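# Hang the wine glass upside down on the rack

## Task

Pick up the wine glass standing on the table and hang it inverted on the rack so that its whole stem sits inside a curl no other glass occupies, with the glass in contact only with the rack wire. It fails if the glass is thrown, falls more than about a thumb's length, or receives a knock equally hard, or if any glass tips over while no gripper is holding it. The glasses already on the rack must remain hanging upright in their own curls.

## Robot and tools

Robot: two arms, left_arm and right_arm, each with a parallel two-finger gripper and a wrist camera. left_arm sits on the +y side. Base positions in the scene frame: left_arm (-0.001, +0.289, +0.004) m, right_arm (+0.008, -0.321, -0.004) m, both nearly level. Scene frame: origin at table height, midway between the bases, +x out over the table, +z up. The fingers point along the gripper's +z axis and close along its y axis. end_effector_position is the spot between the pads, roughly 1 cm short of the fingertips.

Frames: each arm's printed position, orientation, velocities and Hand target are in that arm's own base frame. Table and objects are in the scene frame. Motion offsets run along the arm's own base axes, and rotations turn about the Hand target position. Printed poses may be off by a few centimetres, more at long reach.

execute_actions(actions, cameras): actions is a list of actions; each action is a list of 1 to 15 rows, one row per 1/30 s step; a short action repeats its last row until step 15. Every row is one list of 14 numbers covering both arms: dx, dy, dz, rx, ry, rz, opening for left_arm, then the same seven for right_arm. All values lie in [-1, 1]. The six pose values are an offset, not a pose: each row counts from the arm's Hand target at the start of that action (not from the previous row), so repeating a row moves the arm further. Scale: 1.0 = 0.6 m for dx, dy, dz and 180 degrees for the rotation vector rx, ry, rz. Opening is absolute: +1 fully open (0.093 m), -1 closed. To leave an arm alone send 0 for its six pose values and repeat its current opening; a 0 opening is itself a command (half open). An empty actions list returns state and all cameras.

move(target, speed, blend, opening_speed, grip_force, blocking, cameras): target is one 14-number row, same layout and scale, or a list of up to 15 such rows; every row is an offset from the same starting Hand targets, not from the row before. The gripper travels in a straight line. speed is m/s, 0.002 to 2.9 (default 0.25), one value or one per target; rotation speed is twice that in rad/s. blend in metres rounds corners in a list (0 = stop at each). opening_speed is units per second on the -1..+1 scale, at least 0.2. grip_force is newtons per pad, 10 to 50, one value or one per arm, and it persists; lower force closes slowly. blocking=false returns after about 0.5 s while motion continues. The whole move is capped at 10 s. The path does not avoid obstacles or the other arm; avoid paths close to an arm's own base, which can whip the elbow round. Faster moves stray more and hit harder; a target set deep past a contact presses hard.

wait(seconds): 0 to 3600, lets the scene run with no new commands. stop(): brakes a running move. zoom_image(camera, region): region [x0, y0, x1, y1] in pixels of that camera's latest image, at most 504 by 504. Cameras: cam_head_left, cam_head_right, cam_high, cam_low, cam_left_wrist, cam_right_wrist, each 896x504. read_manual(section) only gives licence text. finished_scene(scene) ends the current scene, given its number; call nothing after it in that reply.

Results: per arm, end_effector_position (m) and end_effector_quat_wxyz, Hand target (the last commanded pose after clipping; the next offsets start from it), grip_measured, joint positions (last entry is finger gap in metres), joint velocities ("within noise" means still), joint torques, and Tool commands. A move adds a "move:" line: done (within 10 mm and 2 degrees), off_target, moving, held or fault, plus limits such as paced (pose clipped) or held (steps withheld). Neither done nor off_target tells you about contact. MOTOR HOT appears at 75 °C; at 90 °C the arm folds away and stops working.

Control quirks: orientation is clipped each step to within 40 degrees of the measured one. Friction and weight can leave the gripper short, low or tilted, and small moves may fail or go sideways, so check position and tilt after each move and correct with an extra offset. To stop pushing on something, command back past the gripper.

Gripping: grip_measured is +1 open, -1 closed; pads meet near -0.94, and an object w mm wide reads about -0.94 + 0.0208 per mm. Sending a value at least 0.41 below that reading grips at full force; just below it presses lightly. Keep sending the closing number to hold; to release send well above the width reading. A glass stem is thin and round and breakable, so close gently, with reduced grip_force.

Avoid: letting the glass fall more than a few centimetres or releasing it while moving, knocking the hanging glasses or rack, fast contact, hitting the bar, spacers, back plate or rail, arm-to-arm contact or closing one gripper on the other, pressure on the wrist-camera cables, objects leaving the table, and holding loads stretched out long enough to overheat.

Each tool is called after "Call:" as name(argument=value, ...), one argument or row to a line, values as JSON.

## Session

Call:
execute_actions(
  actions=[],
)

Scene clock: 0.00 s.
left_arm: end_effector_position=(+0.3473, +0.0152, +0.2480) grip_measured=+1.000 end_effector_quat_wxyz=(+0.580, -0.015, +0.811, +0.080) | right_arm: end_effector_position=(+0.3081, +0.0319, +0.2656) grip_measured=+1.000 end_effector_quat_wxyz=(+0.528, -0.088, +0.844, -0.036)
Joint positions: left_arm=[-0.051 0.955 0.699 -0.072 -0.195 0.052 0.093] | right_arm=[0.168 0.86 0.856 -0.456 0.12 -0.113 0.093]
Joint velocities: within noise
Joint torques (N m): no reading
Heat: left arm: 45 °C; right arm: 48 °C.
Hand target: left_arm +0.3472, +0.0153, +0.2503; +0.581, -0.016, +0.810, +0.080 | right_arm +0.3096, +0.0324, +0.2768; +0.541, -0.086, +0.836, -0.035
Tool commands: left_gripper/opening=+1.0 right_gripper/opening=+1.0

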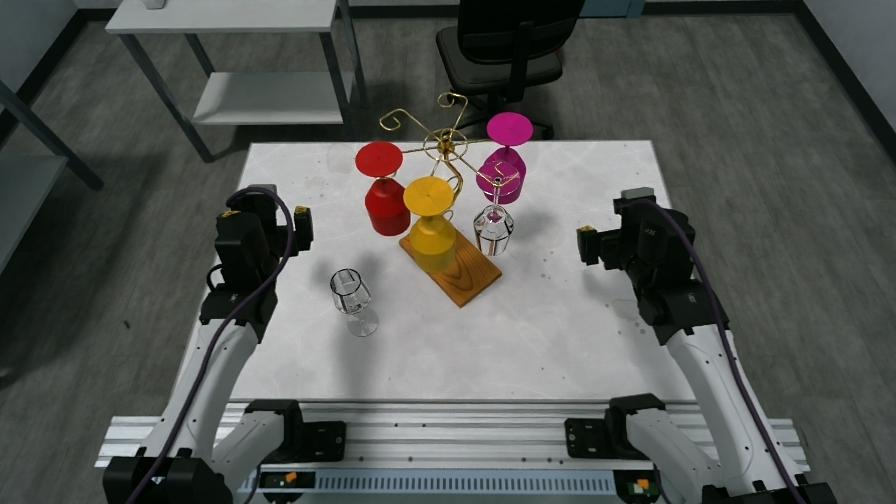

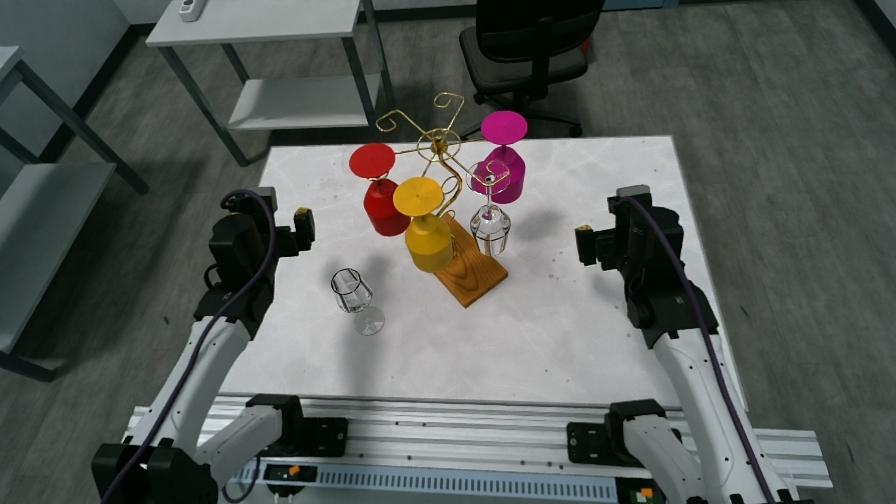

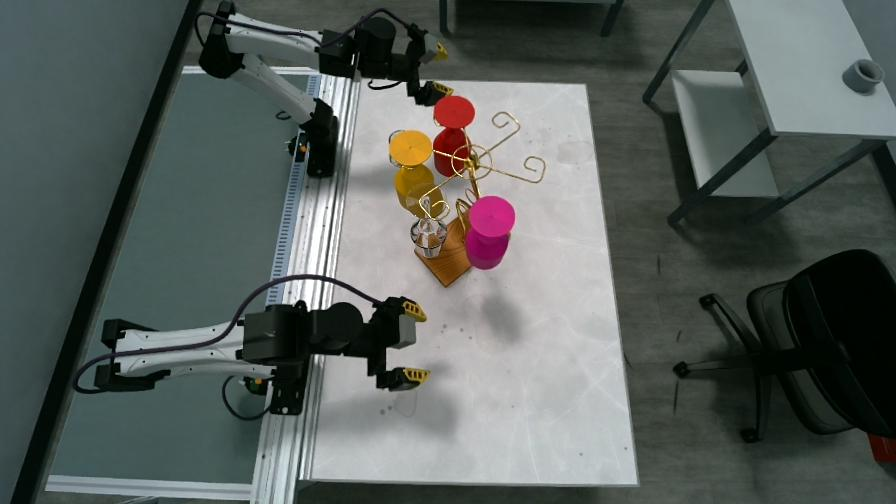

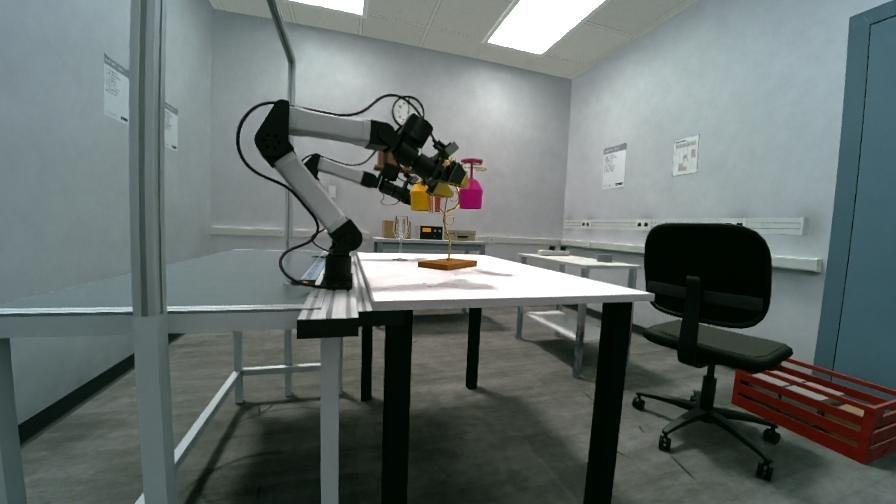

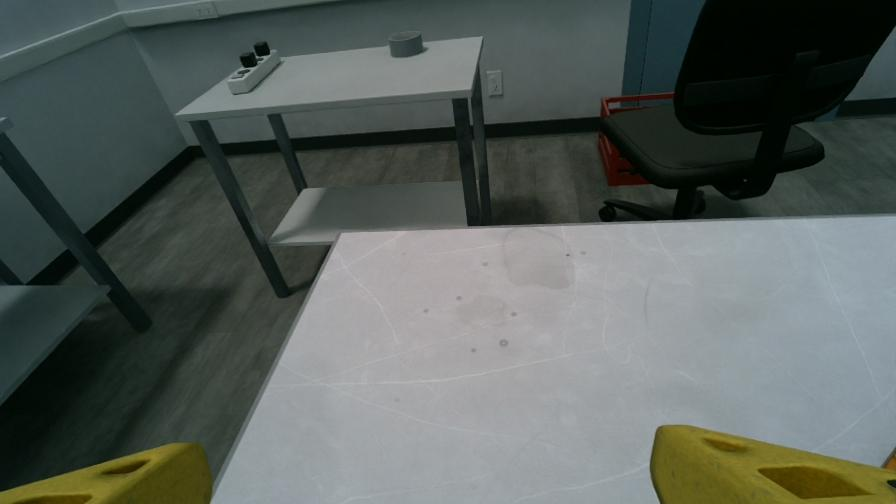

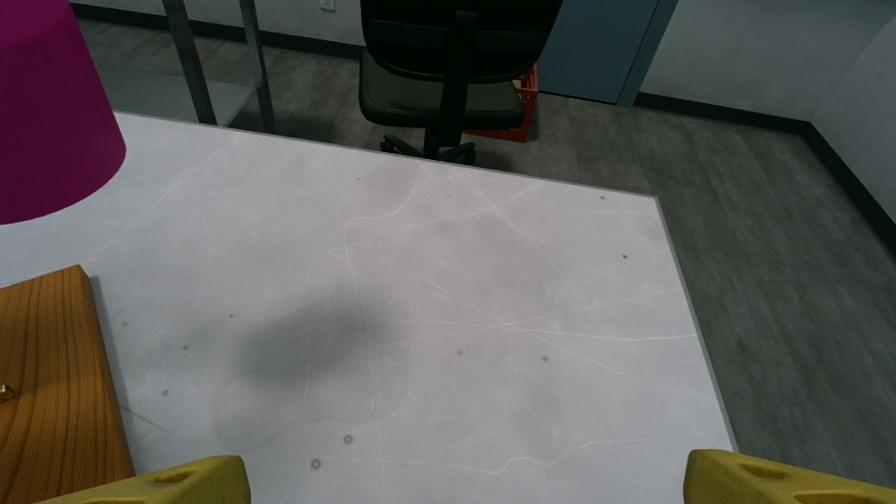

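Call:
zoom_image(
  camera="cam_head_left",
  region=[320, 80, 560, 350],
)

Call:
zoom_image(
  camera="cam_head_right",
  region=[320, 80, 560, 350],
)

Call:
zoom_image(
  camera="cam_low",
  region=[370, 140, 510, 290],
)

Call:
zoom_image(
  camera="cam_high",
  region=[370, 70, 570, 300],
)

Scaled by 1.867 from the camera's image (finer frame: 1280x720).

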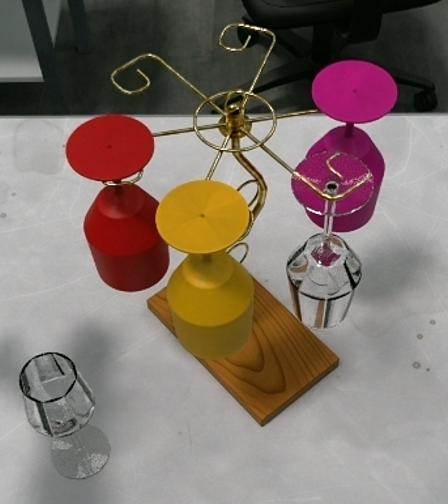

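Scaled by 1.867 from the camera's image (finer frame: 1280x720).

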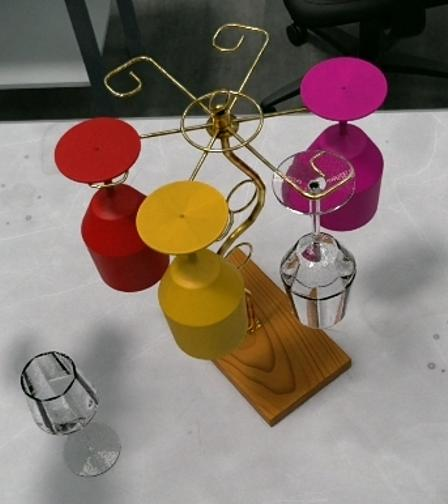

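Scaled by 3.360 from the camera's image (finer frame: 1280x720).

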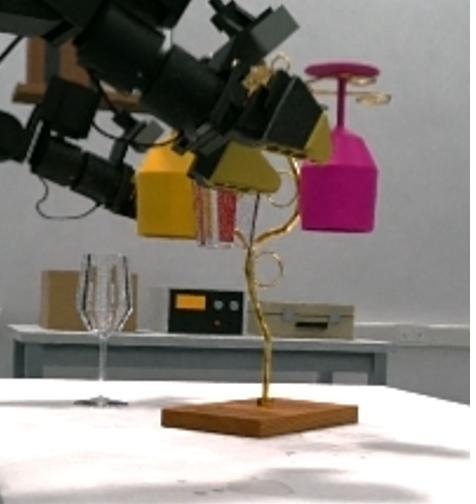

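Scaled by 2.191 from the camera's image (finer frame: 1280x720).

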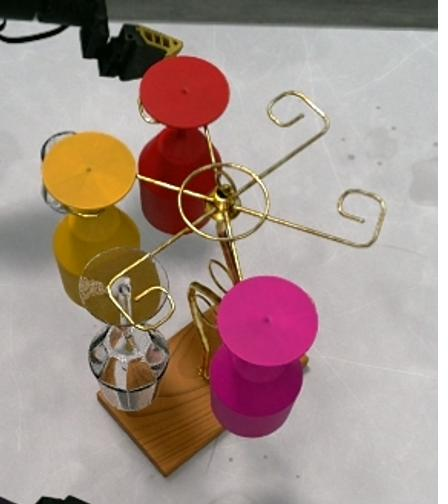

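Call:
move(
  target=[
    [0,0,0,0,0,0,1,-0.25,0.16,-0.1,0.058,-0.048,0.142,1],
    [0,0,0,0,0,0,1,-0.278,0.633,-0.187,0.1157,-0.0953,0.2845,1],
  ],
  blend=0.04,
  cameras=["cam_head_left","cam_head_right","cam_high","cam_right_wrist","cam_low"],
)

Scene clock: 8.00 s.
left_arm: end_effector_position=(+0.3473, +0.0152, +0.2480) grip_measured=+1.000 end_effector_quat_wxyz=(+0.580, -0.015, +0.811, +0.080) | right_arm: end_effector_position=(+0.1414, +0.4028, +0.1516) grip_measured=+1.000 end_effector_quat_wxyz=(+0.614, -0.343, +0.635, +0.318)
Joint positions: left_arm=[-0.051 0.955 0.699 -0.072 -0.195 0.052 0.093] | right_arm=[1.396 1.715 0.473 1.195 0.422 0.003 0.093]
Joint torques (N m): left_arm=[-0.35 -1.83 9.32 1.99 -0.07 -0.14] | right_arm=[0.12 -5.23 8.62 2.46 -0.14 0.02]
Heat: left arm: 45 °C; right arm: 50 °C.
Hand target: left_arm +0.3472, +0.0153, +0.2503; +0.581, -0.016, +0.810, +0.080 | right_arm +0.1429, +0.4122, +0.1646; +0.624, -0.334, +0.623, +0.334
Off the commanded pose: left_arm 0.002 m, 0 deg | right_arm 0.016 m, 3 deg.
move: off_target (right_arm)
Images, in order (width x height): cam_head_left 896x504, cam_head_right 896x504, cam_high 896x504, cam_low 896x504, cam_right_wrist 896x504.

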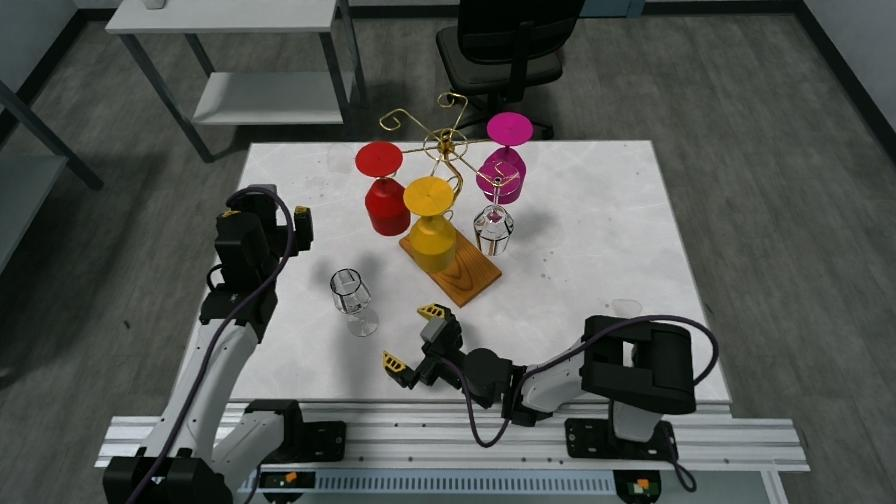

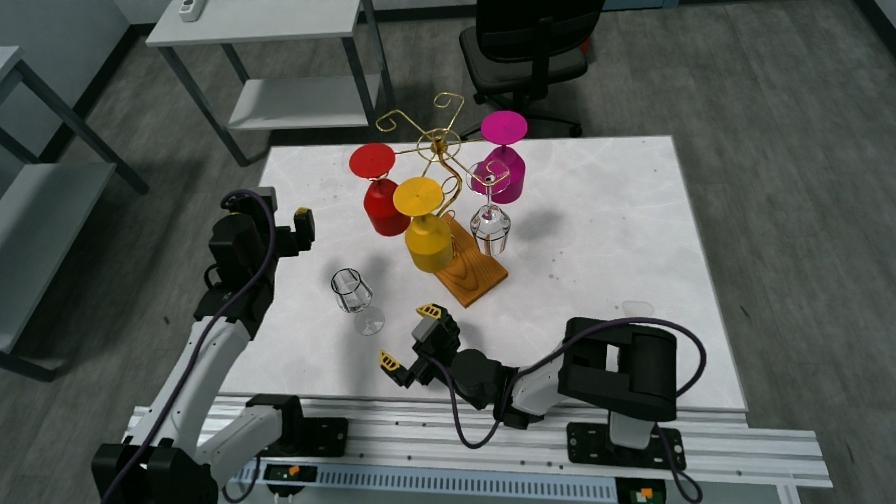

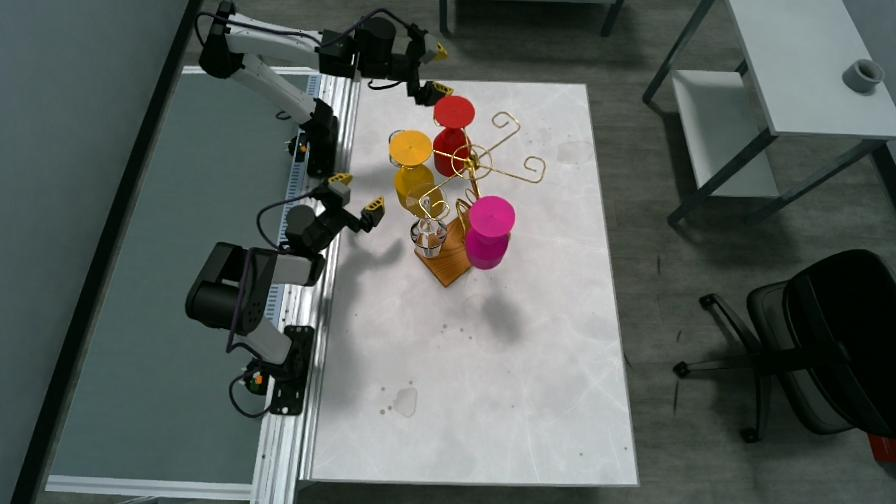

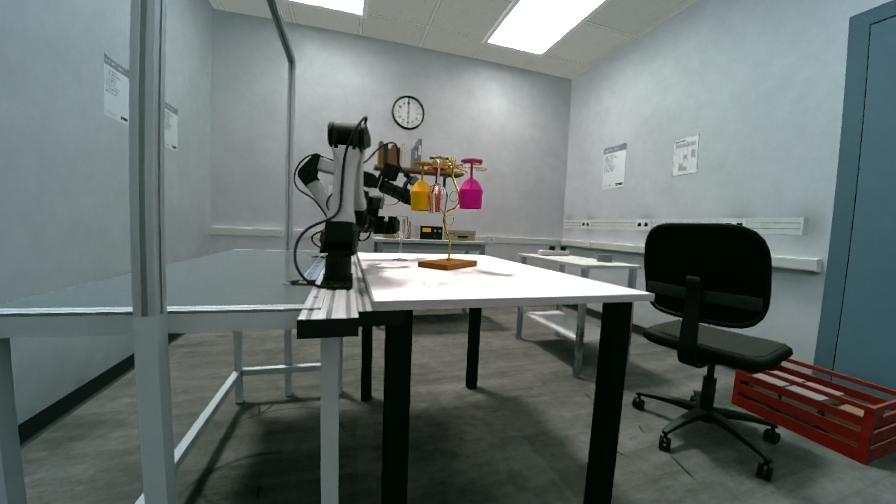

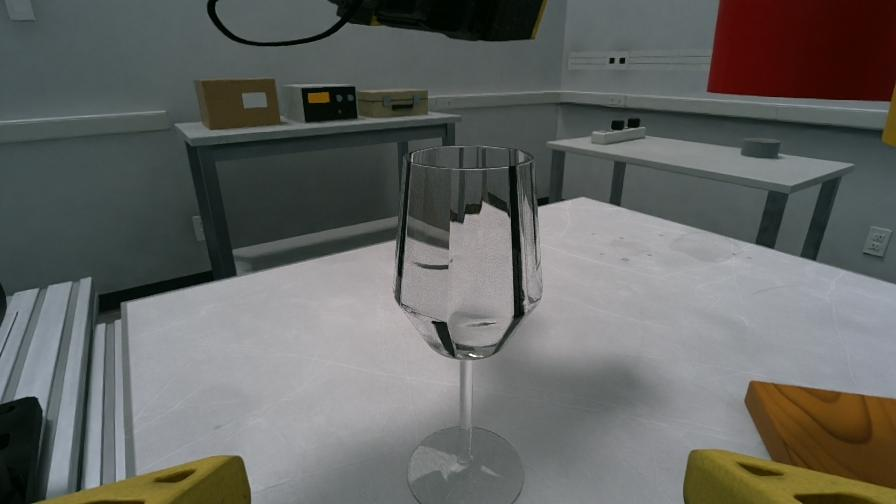

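Call:
move(
  target=[
    [0,0,0,0,0,0,1,0,0,-0.03,0,0,0,1],
    [0,0,0,0,0,0,1,0.115,0.172,-0.03,0,0,0,1],
  ],
  speed=0.12,
  blend=0.02,
  cameras=["cam_head_left","cam_right_wrist"],
)

Scene clock: 10.23 s.
left_arm: end_effector_position=(+0.3473, +0.0152, +0.2480) grip_measured=+1.000 end_effector_quat_wxyz=(+0.580, -0.015, +0.811, +0.080) | right_arm: end_effector_position=(+0.2094, +0.5070, +0.1396) grip_measured=+1.000 end_effector_quat_wxyz=(+0.619, -0.336, +0.632, +0.324)
Joint positions: left_arm=[-0.051 0.955 0.699 -0.072 -0.195 0.052 0.093] | right_arm=[1.269 2.098 0.967 1.106 0.297 0.001 0.093]
Joint torques (N m): left_arm=[-0.32 -1.87 9.29 1.98 -0.05 -0.15] | right_arm=[0.2 -8.69 9.35 2.33 -0.16 0.02]
Heat: left arm: 46 °C; right arm: 51 °C.
Hand target: left_arm +0.3472, +0.0153, +0.2503; +0.581, -0.016, +0.810, +0.080 | right_arm +0.2118, +0.5154, +0.1468; +0.624, -0.334, +0.623, +0.334
Off the commanded pose: left_arm 0.002 m, 0 deg | right_arm 0.011 m, 2 deg.
move: off_target (right_arm); blend cut to 0.009 m at target 1

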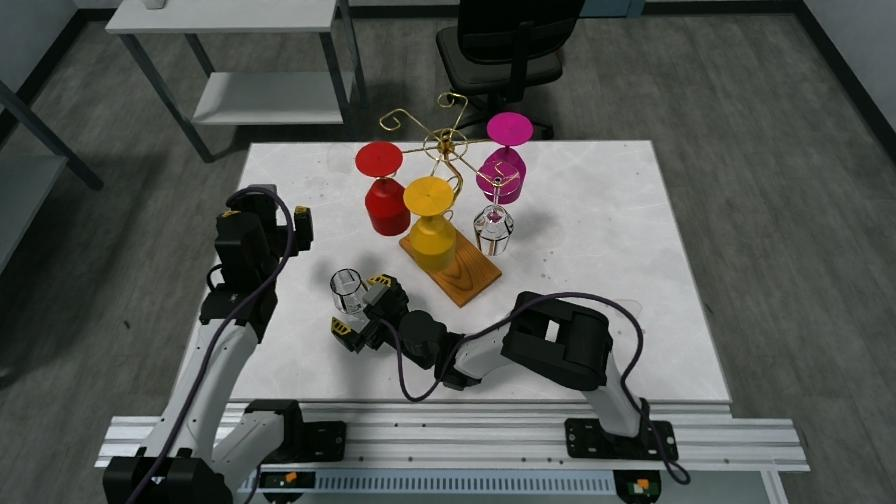

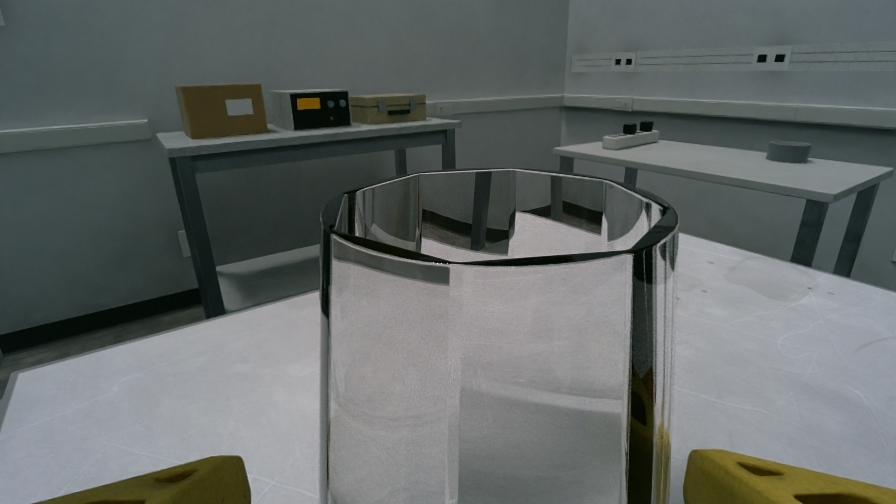

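Call:
move(
  target=[
    [0,0,0,0,0,0,1,0.018,0.014,0.0,0,0,0,1],
    [0,0,0,0,0,0,1,0.018,0.014,0.0,0,0,0,0.0],
  ],
  speed=0.1,
  grip_force=25,
  cameras=["cam_head_left","cam_right_wrist"],
)

Scene clock: 13.70 s.
left_arm: end_effector_position=(+0.3473, +0.0152, +0.2480) grip_measured=+1.000 end_effector_quat_wxyz=(+0.580, -0.015, +0.811, +0.080) | right_arm: end_effector_position=(+0.2211, +0.5149, +0.1391) grip_measured=+0.474 end_effector_quat_wxyz=(+0.618, -0.336, +0.633, +0.323)
Joint positions: left_arm=[-0.051 0.955 0.699 -0.072 -0.195 0.052 0.093] | right_arm=[1.248 2.127 1.02 1.08 0.278 0.001 0.068]
Joint torques (N m): left_arm=[-0.31 -1.98 9.32 1.98 -0.06 -0.15] | right_arm=[0.44 -9.01 9.55 2.34 -0.14 0.03]
Heat: left arm: 47 °C; right arm: 51 °C.
Hand target: left_arm +0.3472, +0.0153, +0.2503; +0.581, -0.016, +0.810, +0.080 | right_arm +0.2226, +0.5237, +0.1465; +0.623, -0.334, +0.623, +0.334
Off the commanded pose: left_arm 0.002 m, 0 deg | right_arm 0.012 m, 2 deg.
grip_force (N): 25, 25
move: off_target (right_arm); target 2's new opening was sent with right_arm's hand 0.012 m and 2 deg from that target

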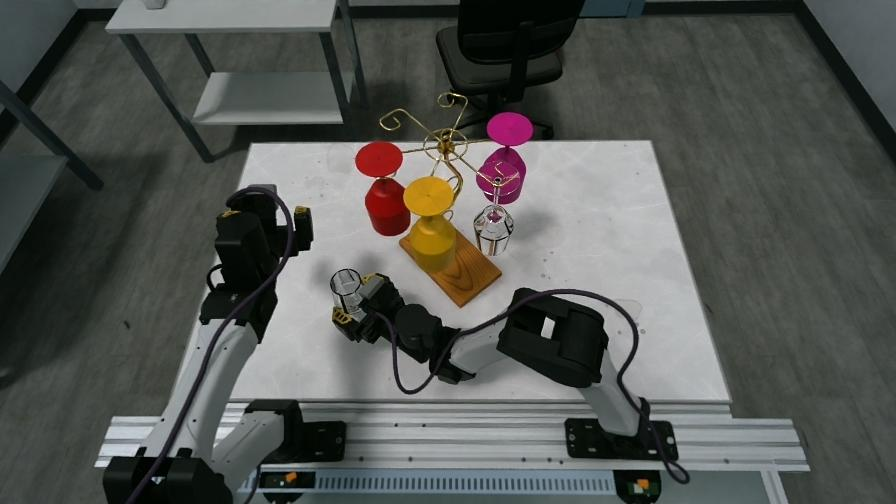

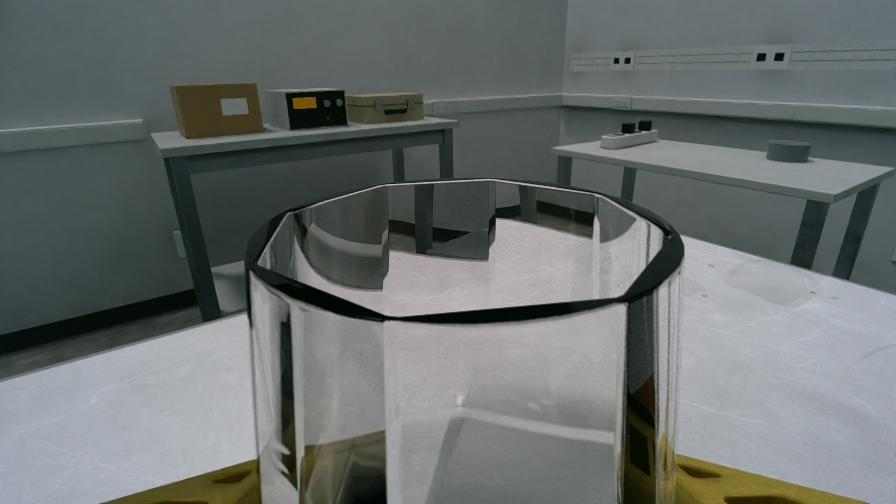

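Call:
move(
  target=[
    [0,-0.046,0.085,-0.0191,0.2885,-0.0836,1,0,0,0.08,0,0,0,0],
    [0,-0.046,0.085,-0.0191,0.2885,-0.0836,1,0.01,0.15,0.13,0,0,0.139,0],
    [0,-0.046,0.085,-0.0191,0.2885,-0.0836,1,0.01,0.187,0.093,-0.1815,-0.4694,0.109,0],
  ],
  blend=0.02,
  cameras=["cam_head_left","cam_head_right","cam_high","cam_left_wrist","cam_right_wrist","cam_low"],
)

Scene clock: 21.23 s.
left_arm: end_effector_position=(+0.3463, -0.0135, +0.3010) grip_measured=+1.000 end_effector_quat_wxyz=(+0.197, +0.105, +0.975, -0.014) | right_arm: end_effector_position=(+0.2313, +0.6236, +0.1726) grip_measured=+0.455 end_effector_quat_wxyz=(-0.673, +0.734, -0.075, +0.048)
Joint positions: left_arm=[-0.007 1.685 2.076 -1.569 0.065 0.194 0.093] | right_arm=[1.155 2.326 1.63 0.604 -0.242 -1.562 0.067]
Joint torques (N m): left_arm=[0.53 -4.82 8.13 1 0.16 -0.03] | right_arm=[1.16 -12.34 12.44 2.76 -0.2 0]
Heat: left arm: 46 °C; right arm: 53 °C.
Hand target: left_arm +0.3472, -0.0122, +0.3014; +0.173, +0.107, +0.979, -0.019 | right_arm +0.2287, +0.6359, +0.2026; -0.705, +0.705, -0.053, +0.053
Off the commanded pose: left_arm 0.002 m, 3 deg | right_arm 0.032 m, 6 deg.
joint sent to its limit (left arm) — joint 4 (wrist pitch), lower limit. The joint targets still meet the commanded pose.
grip_force (N): 25, 25
move: off_target (left_arm, right_arm)

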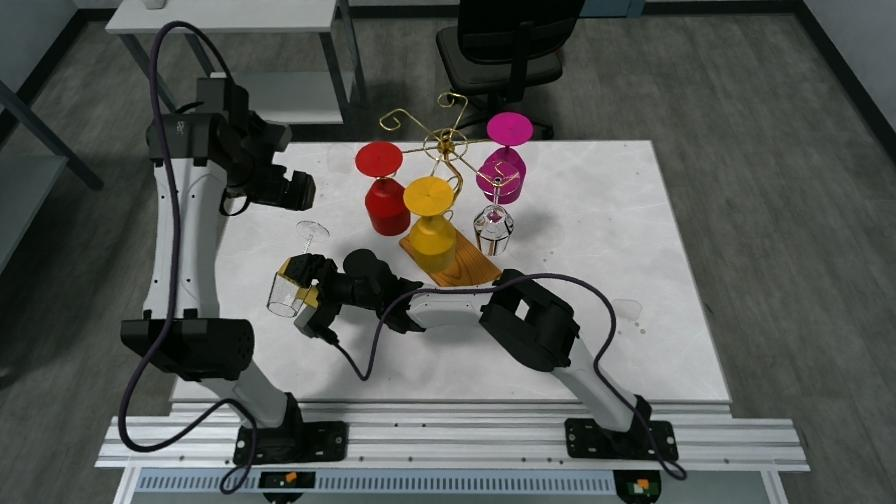

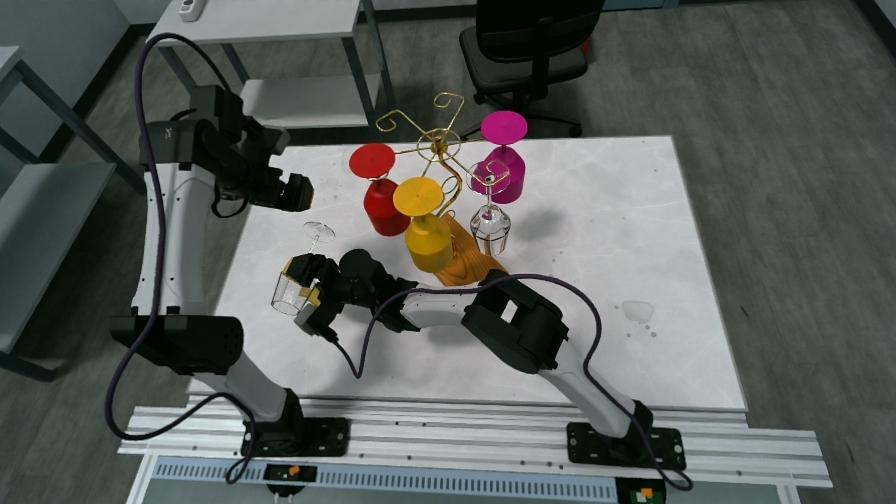

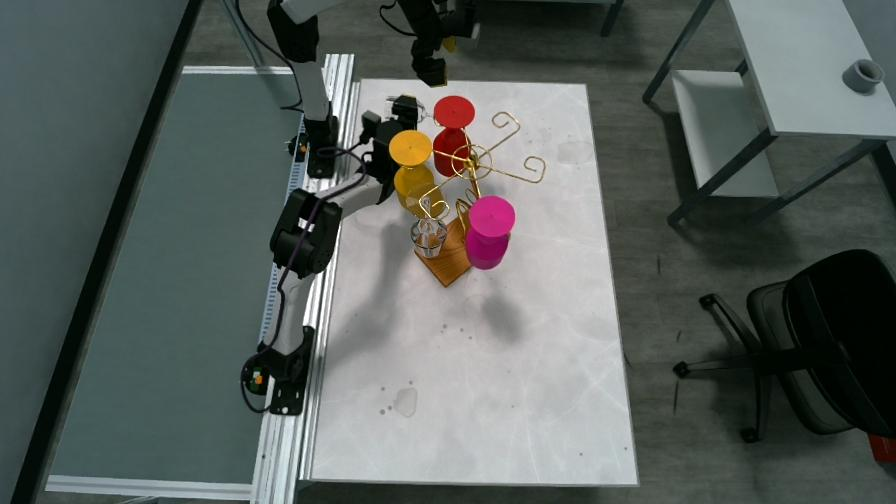

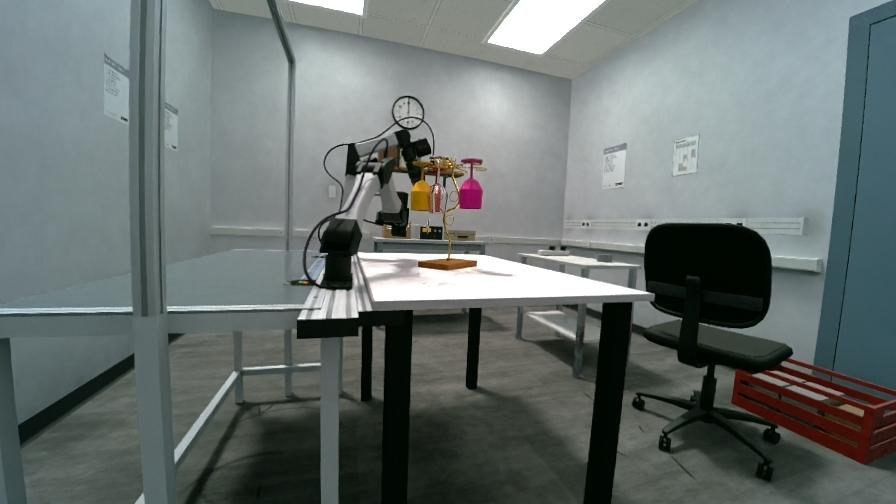

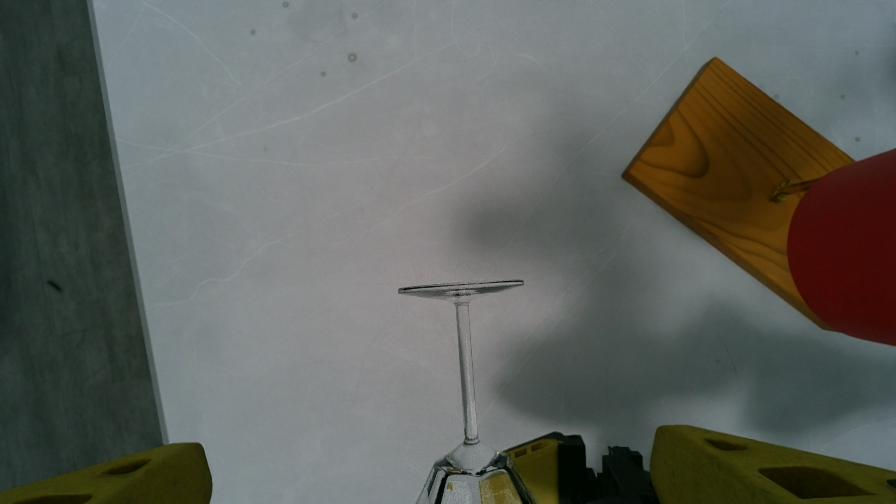

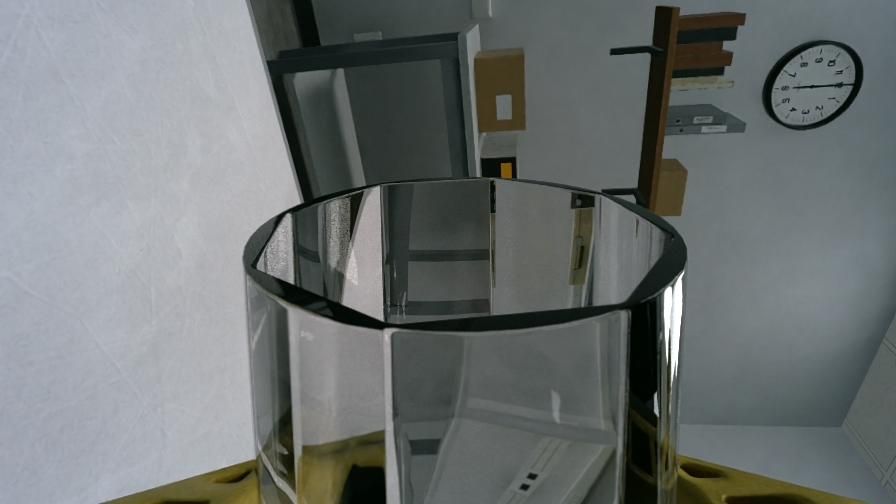

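Call:
move(
  target=[-0.072,-0.008,-0.127,0,0,0,0.2,0,0,0,0,0,0,0],
  cameras=["cam_left_wrist","cam_head_left"],
)

Scene clock: 24.50 s.
left_arm: end_effector_position=(+0.3045, -0.0145, +0.2233) grip_measured=+0.202 end_effector_quat_wxyz=(+0.164, +0.105, +0.981, -0.018) | right_arm: end_effector_position=(+0.2311, +0.6237, +0.1709) grip_measured=+0.455 end_effector_quat_wxyz=(-0.672, +0.736, -0.075, +0.047)
Joint positions: left_arm=[-0.011 1.446 1.516 -1.316 0.066 0.192 0.055] | right_arm=[1.155 2.328 1.63 0.602 -0.243 -1.563 0.067]
Joint torques (N m): left_arm=[-1.01 -5.78 6.37 1.12 0.09 -0.2] | right_arm=[1.16 -12.55 12.44 2.79 -0.2 0]
Heat: left arm: 45 °C; right arm: 53 °C.
Hand target: left_arm +0.3041, -0.0171, +0.2252; +0.173, +0.107, +0.979, -0.019 | right_arm +0.2286, +0.6359, +0.2025; -0.705, +0.705, -0.053, +0.053
Off the commanded pose: left_arm 0.003 m, 1 deg | right_arm 0.034 m, 6 deg.
grip_force (N): 25, 25
move: done
Images, in order (width x height): cam_head_left 896x504, cam_left_wrist 896x504.

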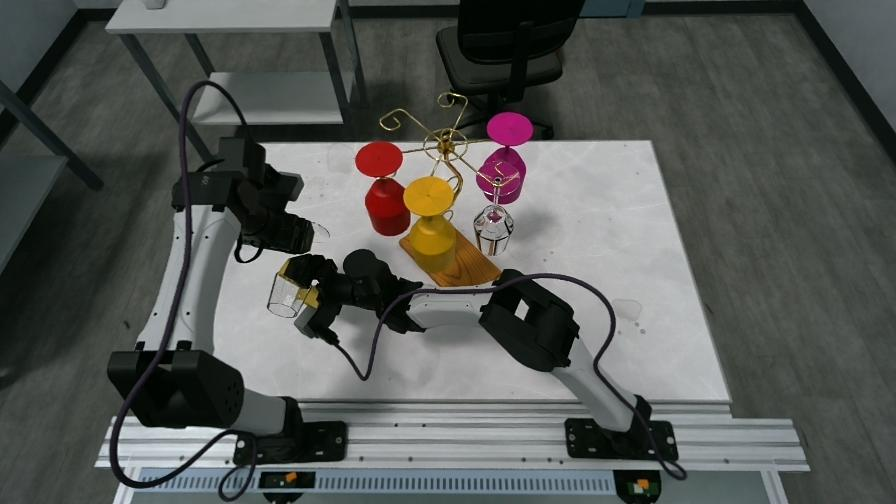

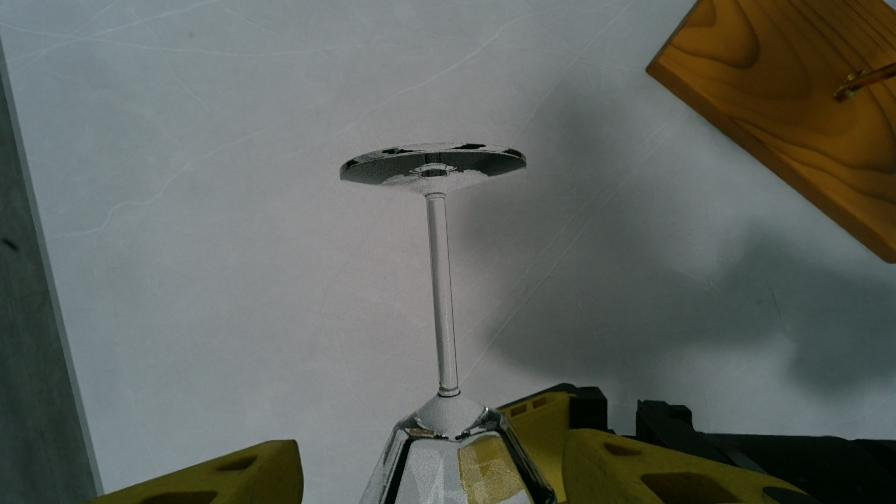

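Call:
move(
  target=[
    [0.003,-0.006,-0.097,0,0,0.02,0.2,0,0,0,0,0,0,0],
    [0.003,-0.006,-0.097,0,0,0.02,-1,0,0,0,0,0,0,0],
  ],
  speed=0.1,
  cameras=["cam_left_wrist","cam_head_left"],
)

Scene clock: 32.23 s.
left_arm: end_effector_position=(+0.3119, -0.0222, +0.1715) grip_measured=-0.993 end_effector_quat_wxyz=(+0.183, +0.075, +0.980, -0.022) | right_arm: end_effector_position=(+0.2256, +0.6250, +0.1553) grip_measured=+0.454 end_effector_quat_wxyz=(-0.656, +0.750, -0.072, +0.036)
Joint positions: left_arm=[-0.041 1.398 1.253 -1.059 0.055 0.1 0] | right_arm=[1.16 2.341 1.63 0.571 -0.257 -1.566 0.067]
Joint torques (N m): left_arm=[-0.88 -5.22 6.3 1.01 -0.18 -0.15] | right_arm=[0.68 -14.34 11.63 3.15 -0.05 0.04]
Heat: left arm: 46 °C; right arm: 56 °C.
Hand target: left_arm +0.3058, -0.0207, +0.1669; +0.173, +0.076, +0.982, -0.014 | right_arm +0.2286, +0.6359, +0.2025; -0.705, +0.705, -0.053, +0.053
Off the commanded pose: left_arm 0.008 m, 1 deg | right_arm 0.049 m, 8 deg.
grip_force (N): 25, 25
move: done
Images, in order (width x height): cam_head_left 896x504, cam_left_wrist 896x504.

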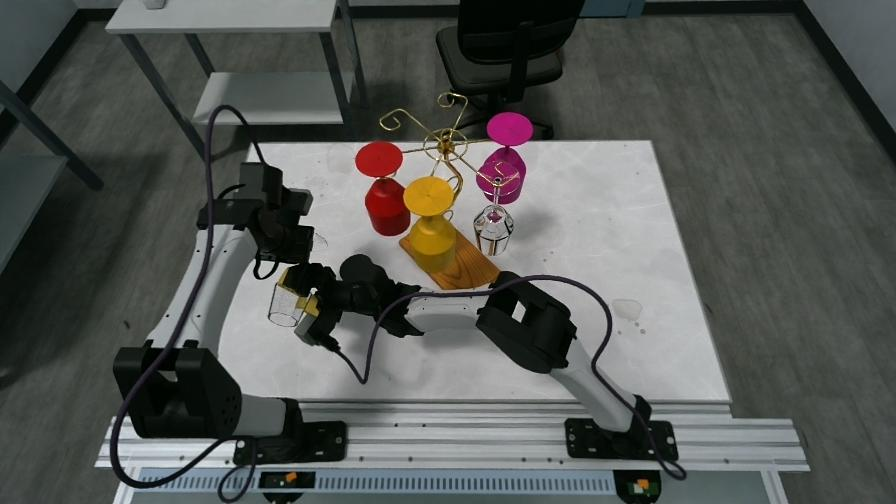

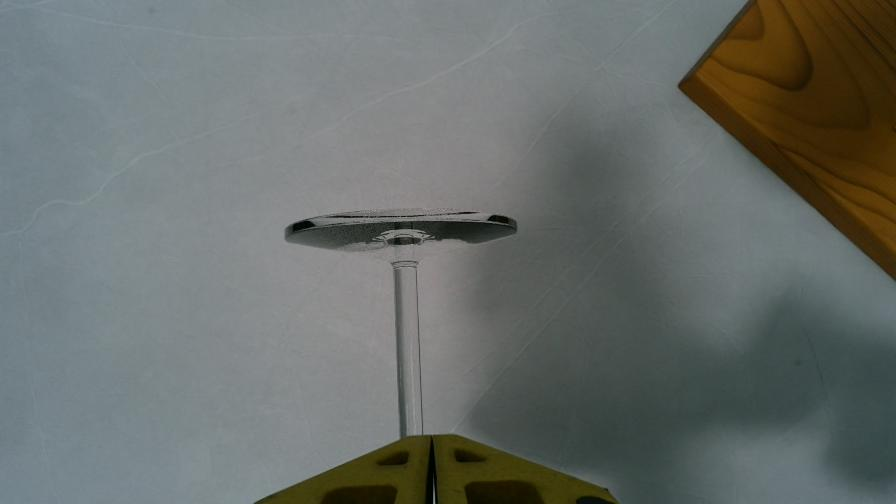

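Call:
zoom_image(
  camera="cam_left_wrist",
  region=[350, 380, 530, 504],
)

Scaled by 2.800 from the camera's image (finer frame: 1280x720).

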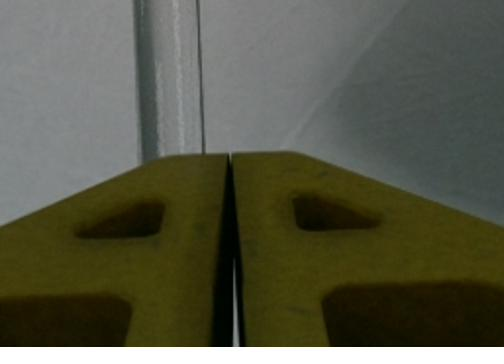

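Call:
move(
  target=[
    [0,0,0.05,0,0,0,-1,0,0,0,0,0,0,0],
    [0,0,0.05,0,0,0,0,0,0,0,0,0,0,0],
  ],
  speed=0.1,
  grip_force=50,
  cameras=["cam_left_wrist","cam_head_right"],
)

Scene clock: 34.30 s.
left_arm: end_effector_position=(+0.3045, -0.0200, +0.1934) grip_measured=-0.003 end_effector_quat_wxyz=(+0.174, +0.073, +0.982, -0.016) | right_arm: end_effector_position=(+0.2269, +0.6252, +0.1604) grip_measured=+0.342 end_effector_quat_wxyz=(-0.664, +0.743, -0.070, +0.040)
Joint positions: left_arm=[-0.041 1.398 1.347 -1.171 0.044 0.1 0.045] | right_arm=[1.158 2.341 1.63 0.593 -0.256 -1.567 0.062]
Joint torques (N m): left_arm=[-1.07 -3.75 9.52 0.92 -0.06 -0.14] | right_arm=[0.83 -13.91 11.93 2.92 -0.06 0.04]
Heat: left arm: 46 °C; right arm: 56 °C.
Hand target: left_arm +0.3058, -0.0207, +0.1969; +0.173, +0.076, +0.982, -0.013 | right_arm +0.2286, +0.6359, +0.2026; -0.705, +0.705, -0.053, +0.053
Off the commanded pose: left_arm 0.004 m, 0 deg | right_arm 0.043 m, 7 deg.
move: done
Images, in order (width x height): cam_head_right 896x504, cam_left_wrist 896x504.

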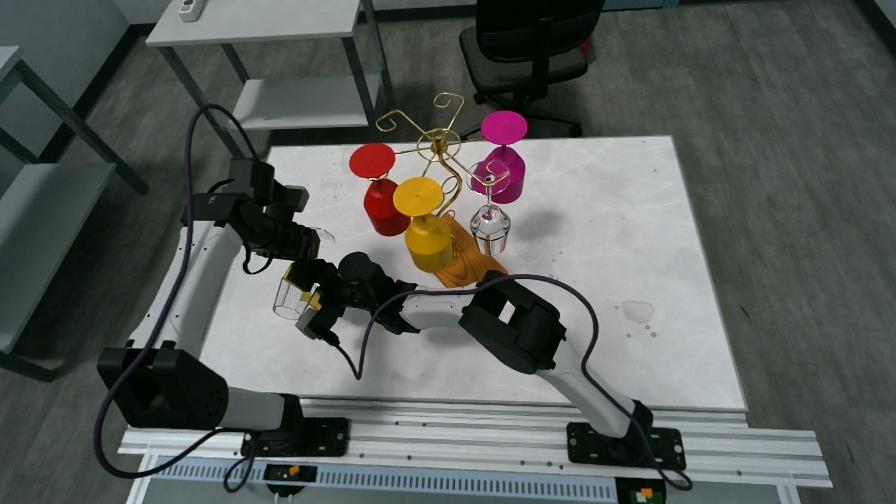

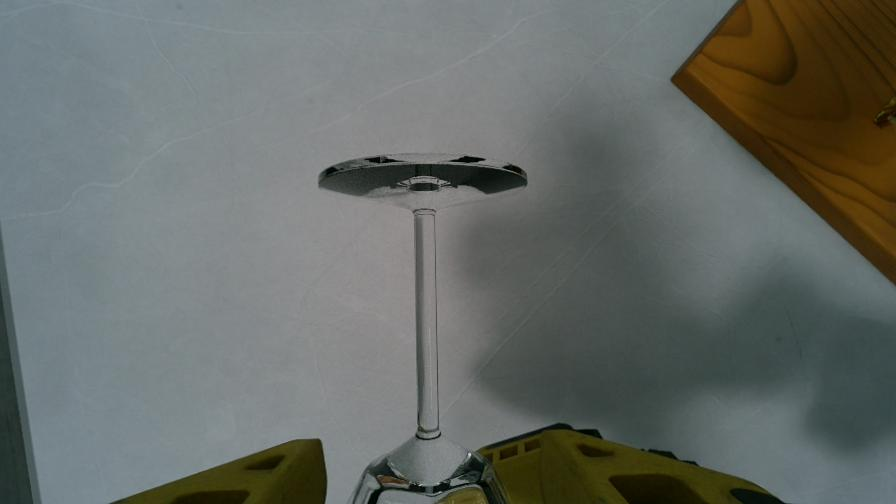

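Call:
move(
  target=[-0.009,0.006,-0.08,0,0,0,0,0,0,0,0,0,0,0],
  speed=0.1,
  cameras=["cam_left_wrist"],
)

Scene clock: 35.70 s.
left_arm: end_effector_position=(+0.3103, -0.0207, +0.1598) grip_measured=-0.002 end_effector_quat_wxyz=(+0.196, +0.074, +0.978, -0.017) | right_arm: end_effector_position=(+0.2240, +0.6230, +0.1384) grip_measured=+0.338 end_effector_quat_wxyz=(-0.632, +0.770, -0.080, +0.028)
Joint positions: left_arm=[-0.041 1.365 1.171 -0.984 0.047 0.1 0.045] | right_arm=[1.161 2.345 1.63 0.509 -0.256 -1.565 0.061]
Joint torques (N m): left_arm=[0.4 -4.33 5.5 0.91 -0.02 -0.01] | right_arm=[0.5 -15.64 10.4 3.81 -0.08 0.03]
Heat: left arm: 46 °C; right arm: 56 °C.
Hand target: left_arm +0.3004, -0.0171, +0.1489; +0.173, +0.076, +0.982, -0.014 | right_arm +0.2287, +0.6359, +0.2023; -0.705, +0.705, -0.053, +0.053
Off the commanded pose: left_arm 0.015 m, 3 deg | right_arm 0.066 m, 12 deg.
move: off_target (left_arm)

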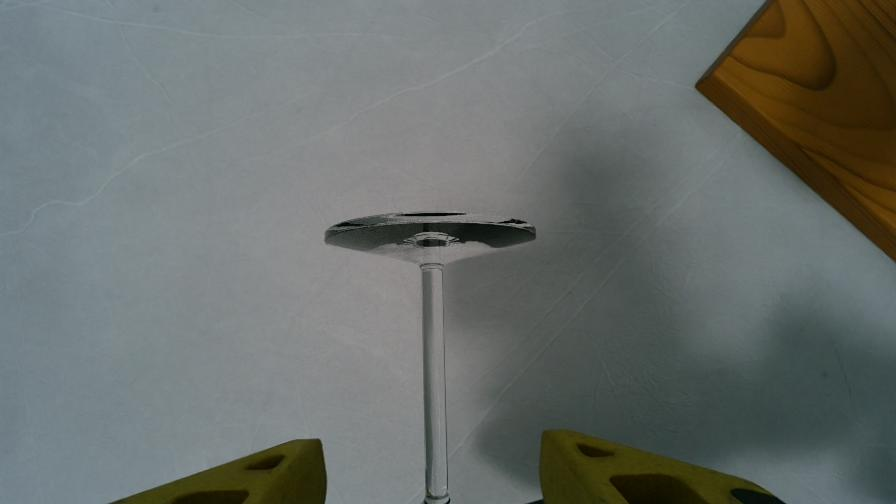

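Call:
move(
  target=[
    [0,0,0.08,0,0,0,0,0,0,0,0,0,0,0],
    [0.034,-0.007,0.08,0,0,0,0,0,0,0,0,0,0,0],
    [0.034,-0.007,0.0,0,0,0,0,0,0,0,0,0,0,0],
  ],
  speed=0.12,
  cameras=["cam_left_wrist"],
)

Scene clock: 40.47 s.
left_arm: end_effector_position=(+0.3252, -0.0213, +0.1540) grip_measured=-0.002 end_effector_quat_wxyz=(+0.180, +0.075, +0.981, -0.017) | right_arm: end_effector_position=(+0.2247, +0.6248, +0.1481) grip_measured=+0.337 end_effector_quat_wxyz=(-0.648, +0.757, -0.075, +0.034)
Joint positions: left_arm=[-0.041 1.45 1.23 -0.99 0.046 0.102 0.045] | right_arm=[1.161 2.345 1.63 0.552 -0.256 -1.566 0.061]
Joint torques (N m): left_arm=[-0.84 -5.64 6.05 1.09 -0.08 -0.16] | right_arm=[0.61 -14.99 11.23 3.35 -0.08 0.02]
Heat: left arm: 47 °C; right arm: 58 °C.
Hand target: left_arm +0.3208, -0.0213, +0.1489; +0.173, +0.076, +0.982, -0.013 | right_arm +0.2286, +0.6359, +0.2024; -0.705, +0.705, -0.053, +0.053
Off the commanded pose: left_arm 0.007 m, 1 deg | right_arm 0.055 m, 9 deg.
move: done

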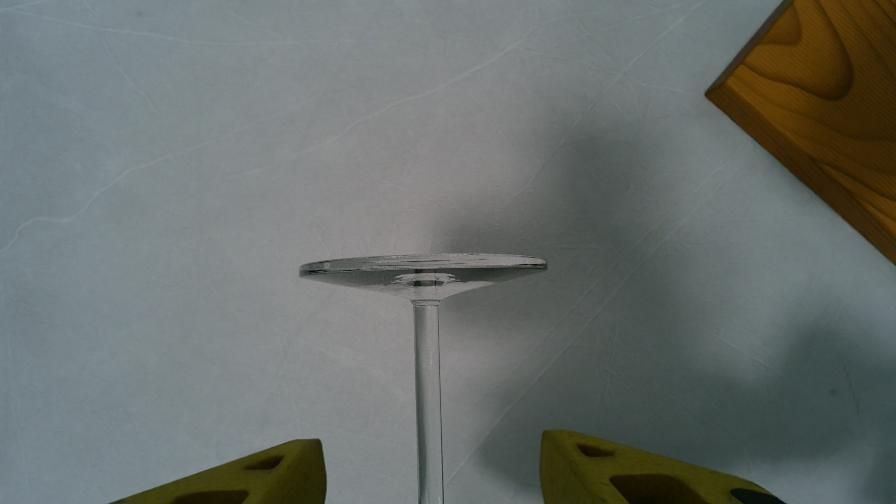

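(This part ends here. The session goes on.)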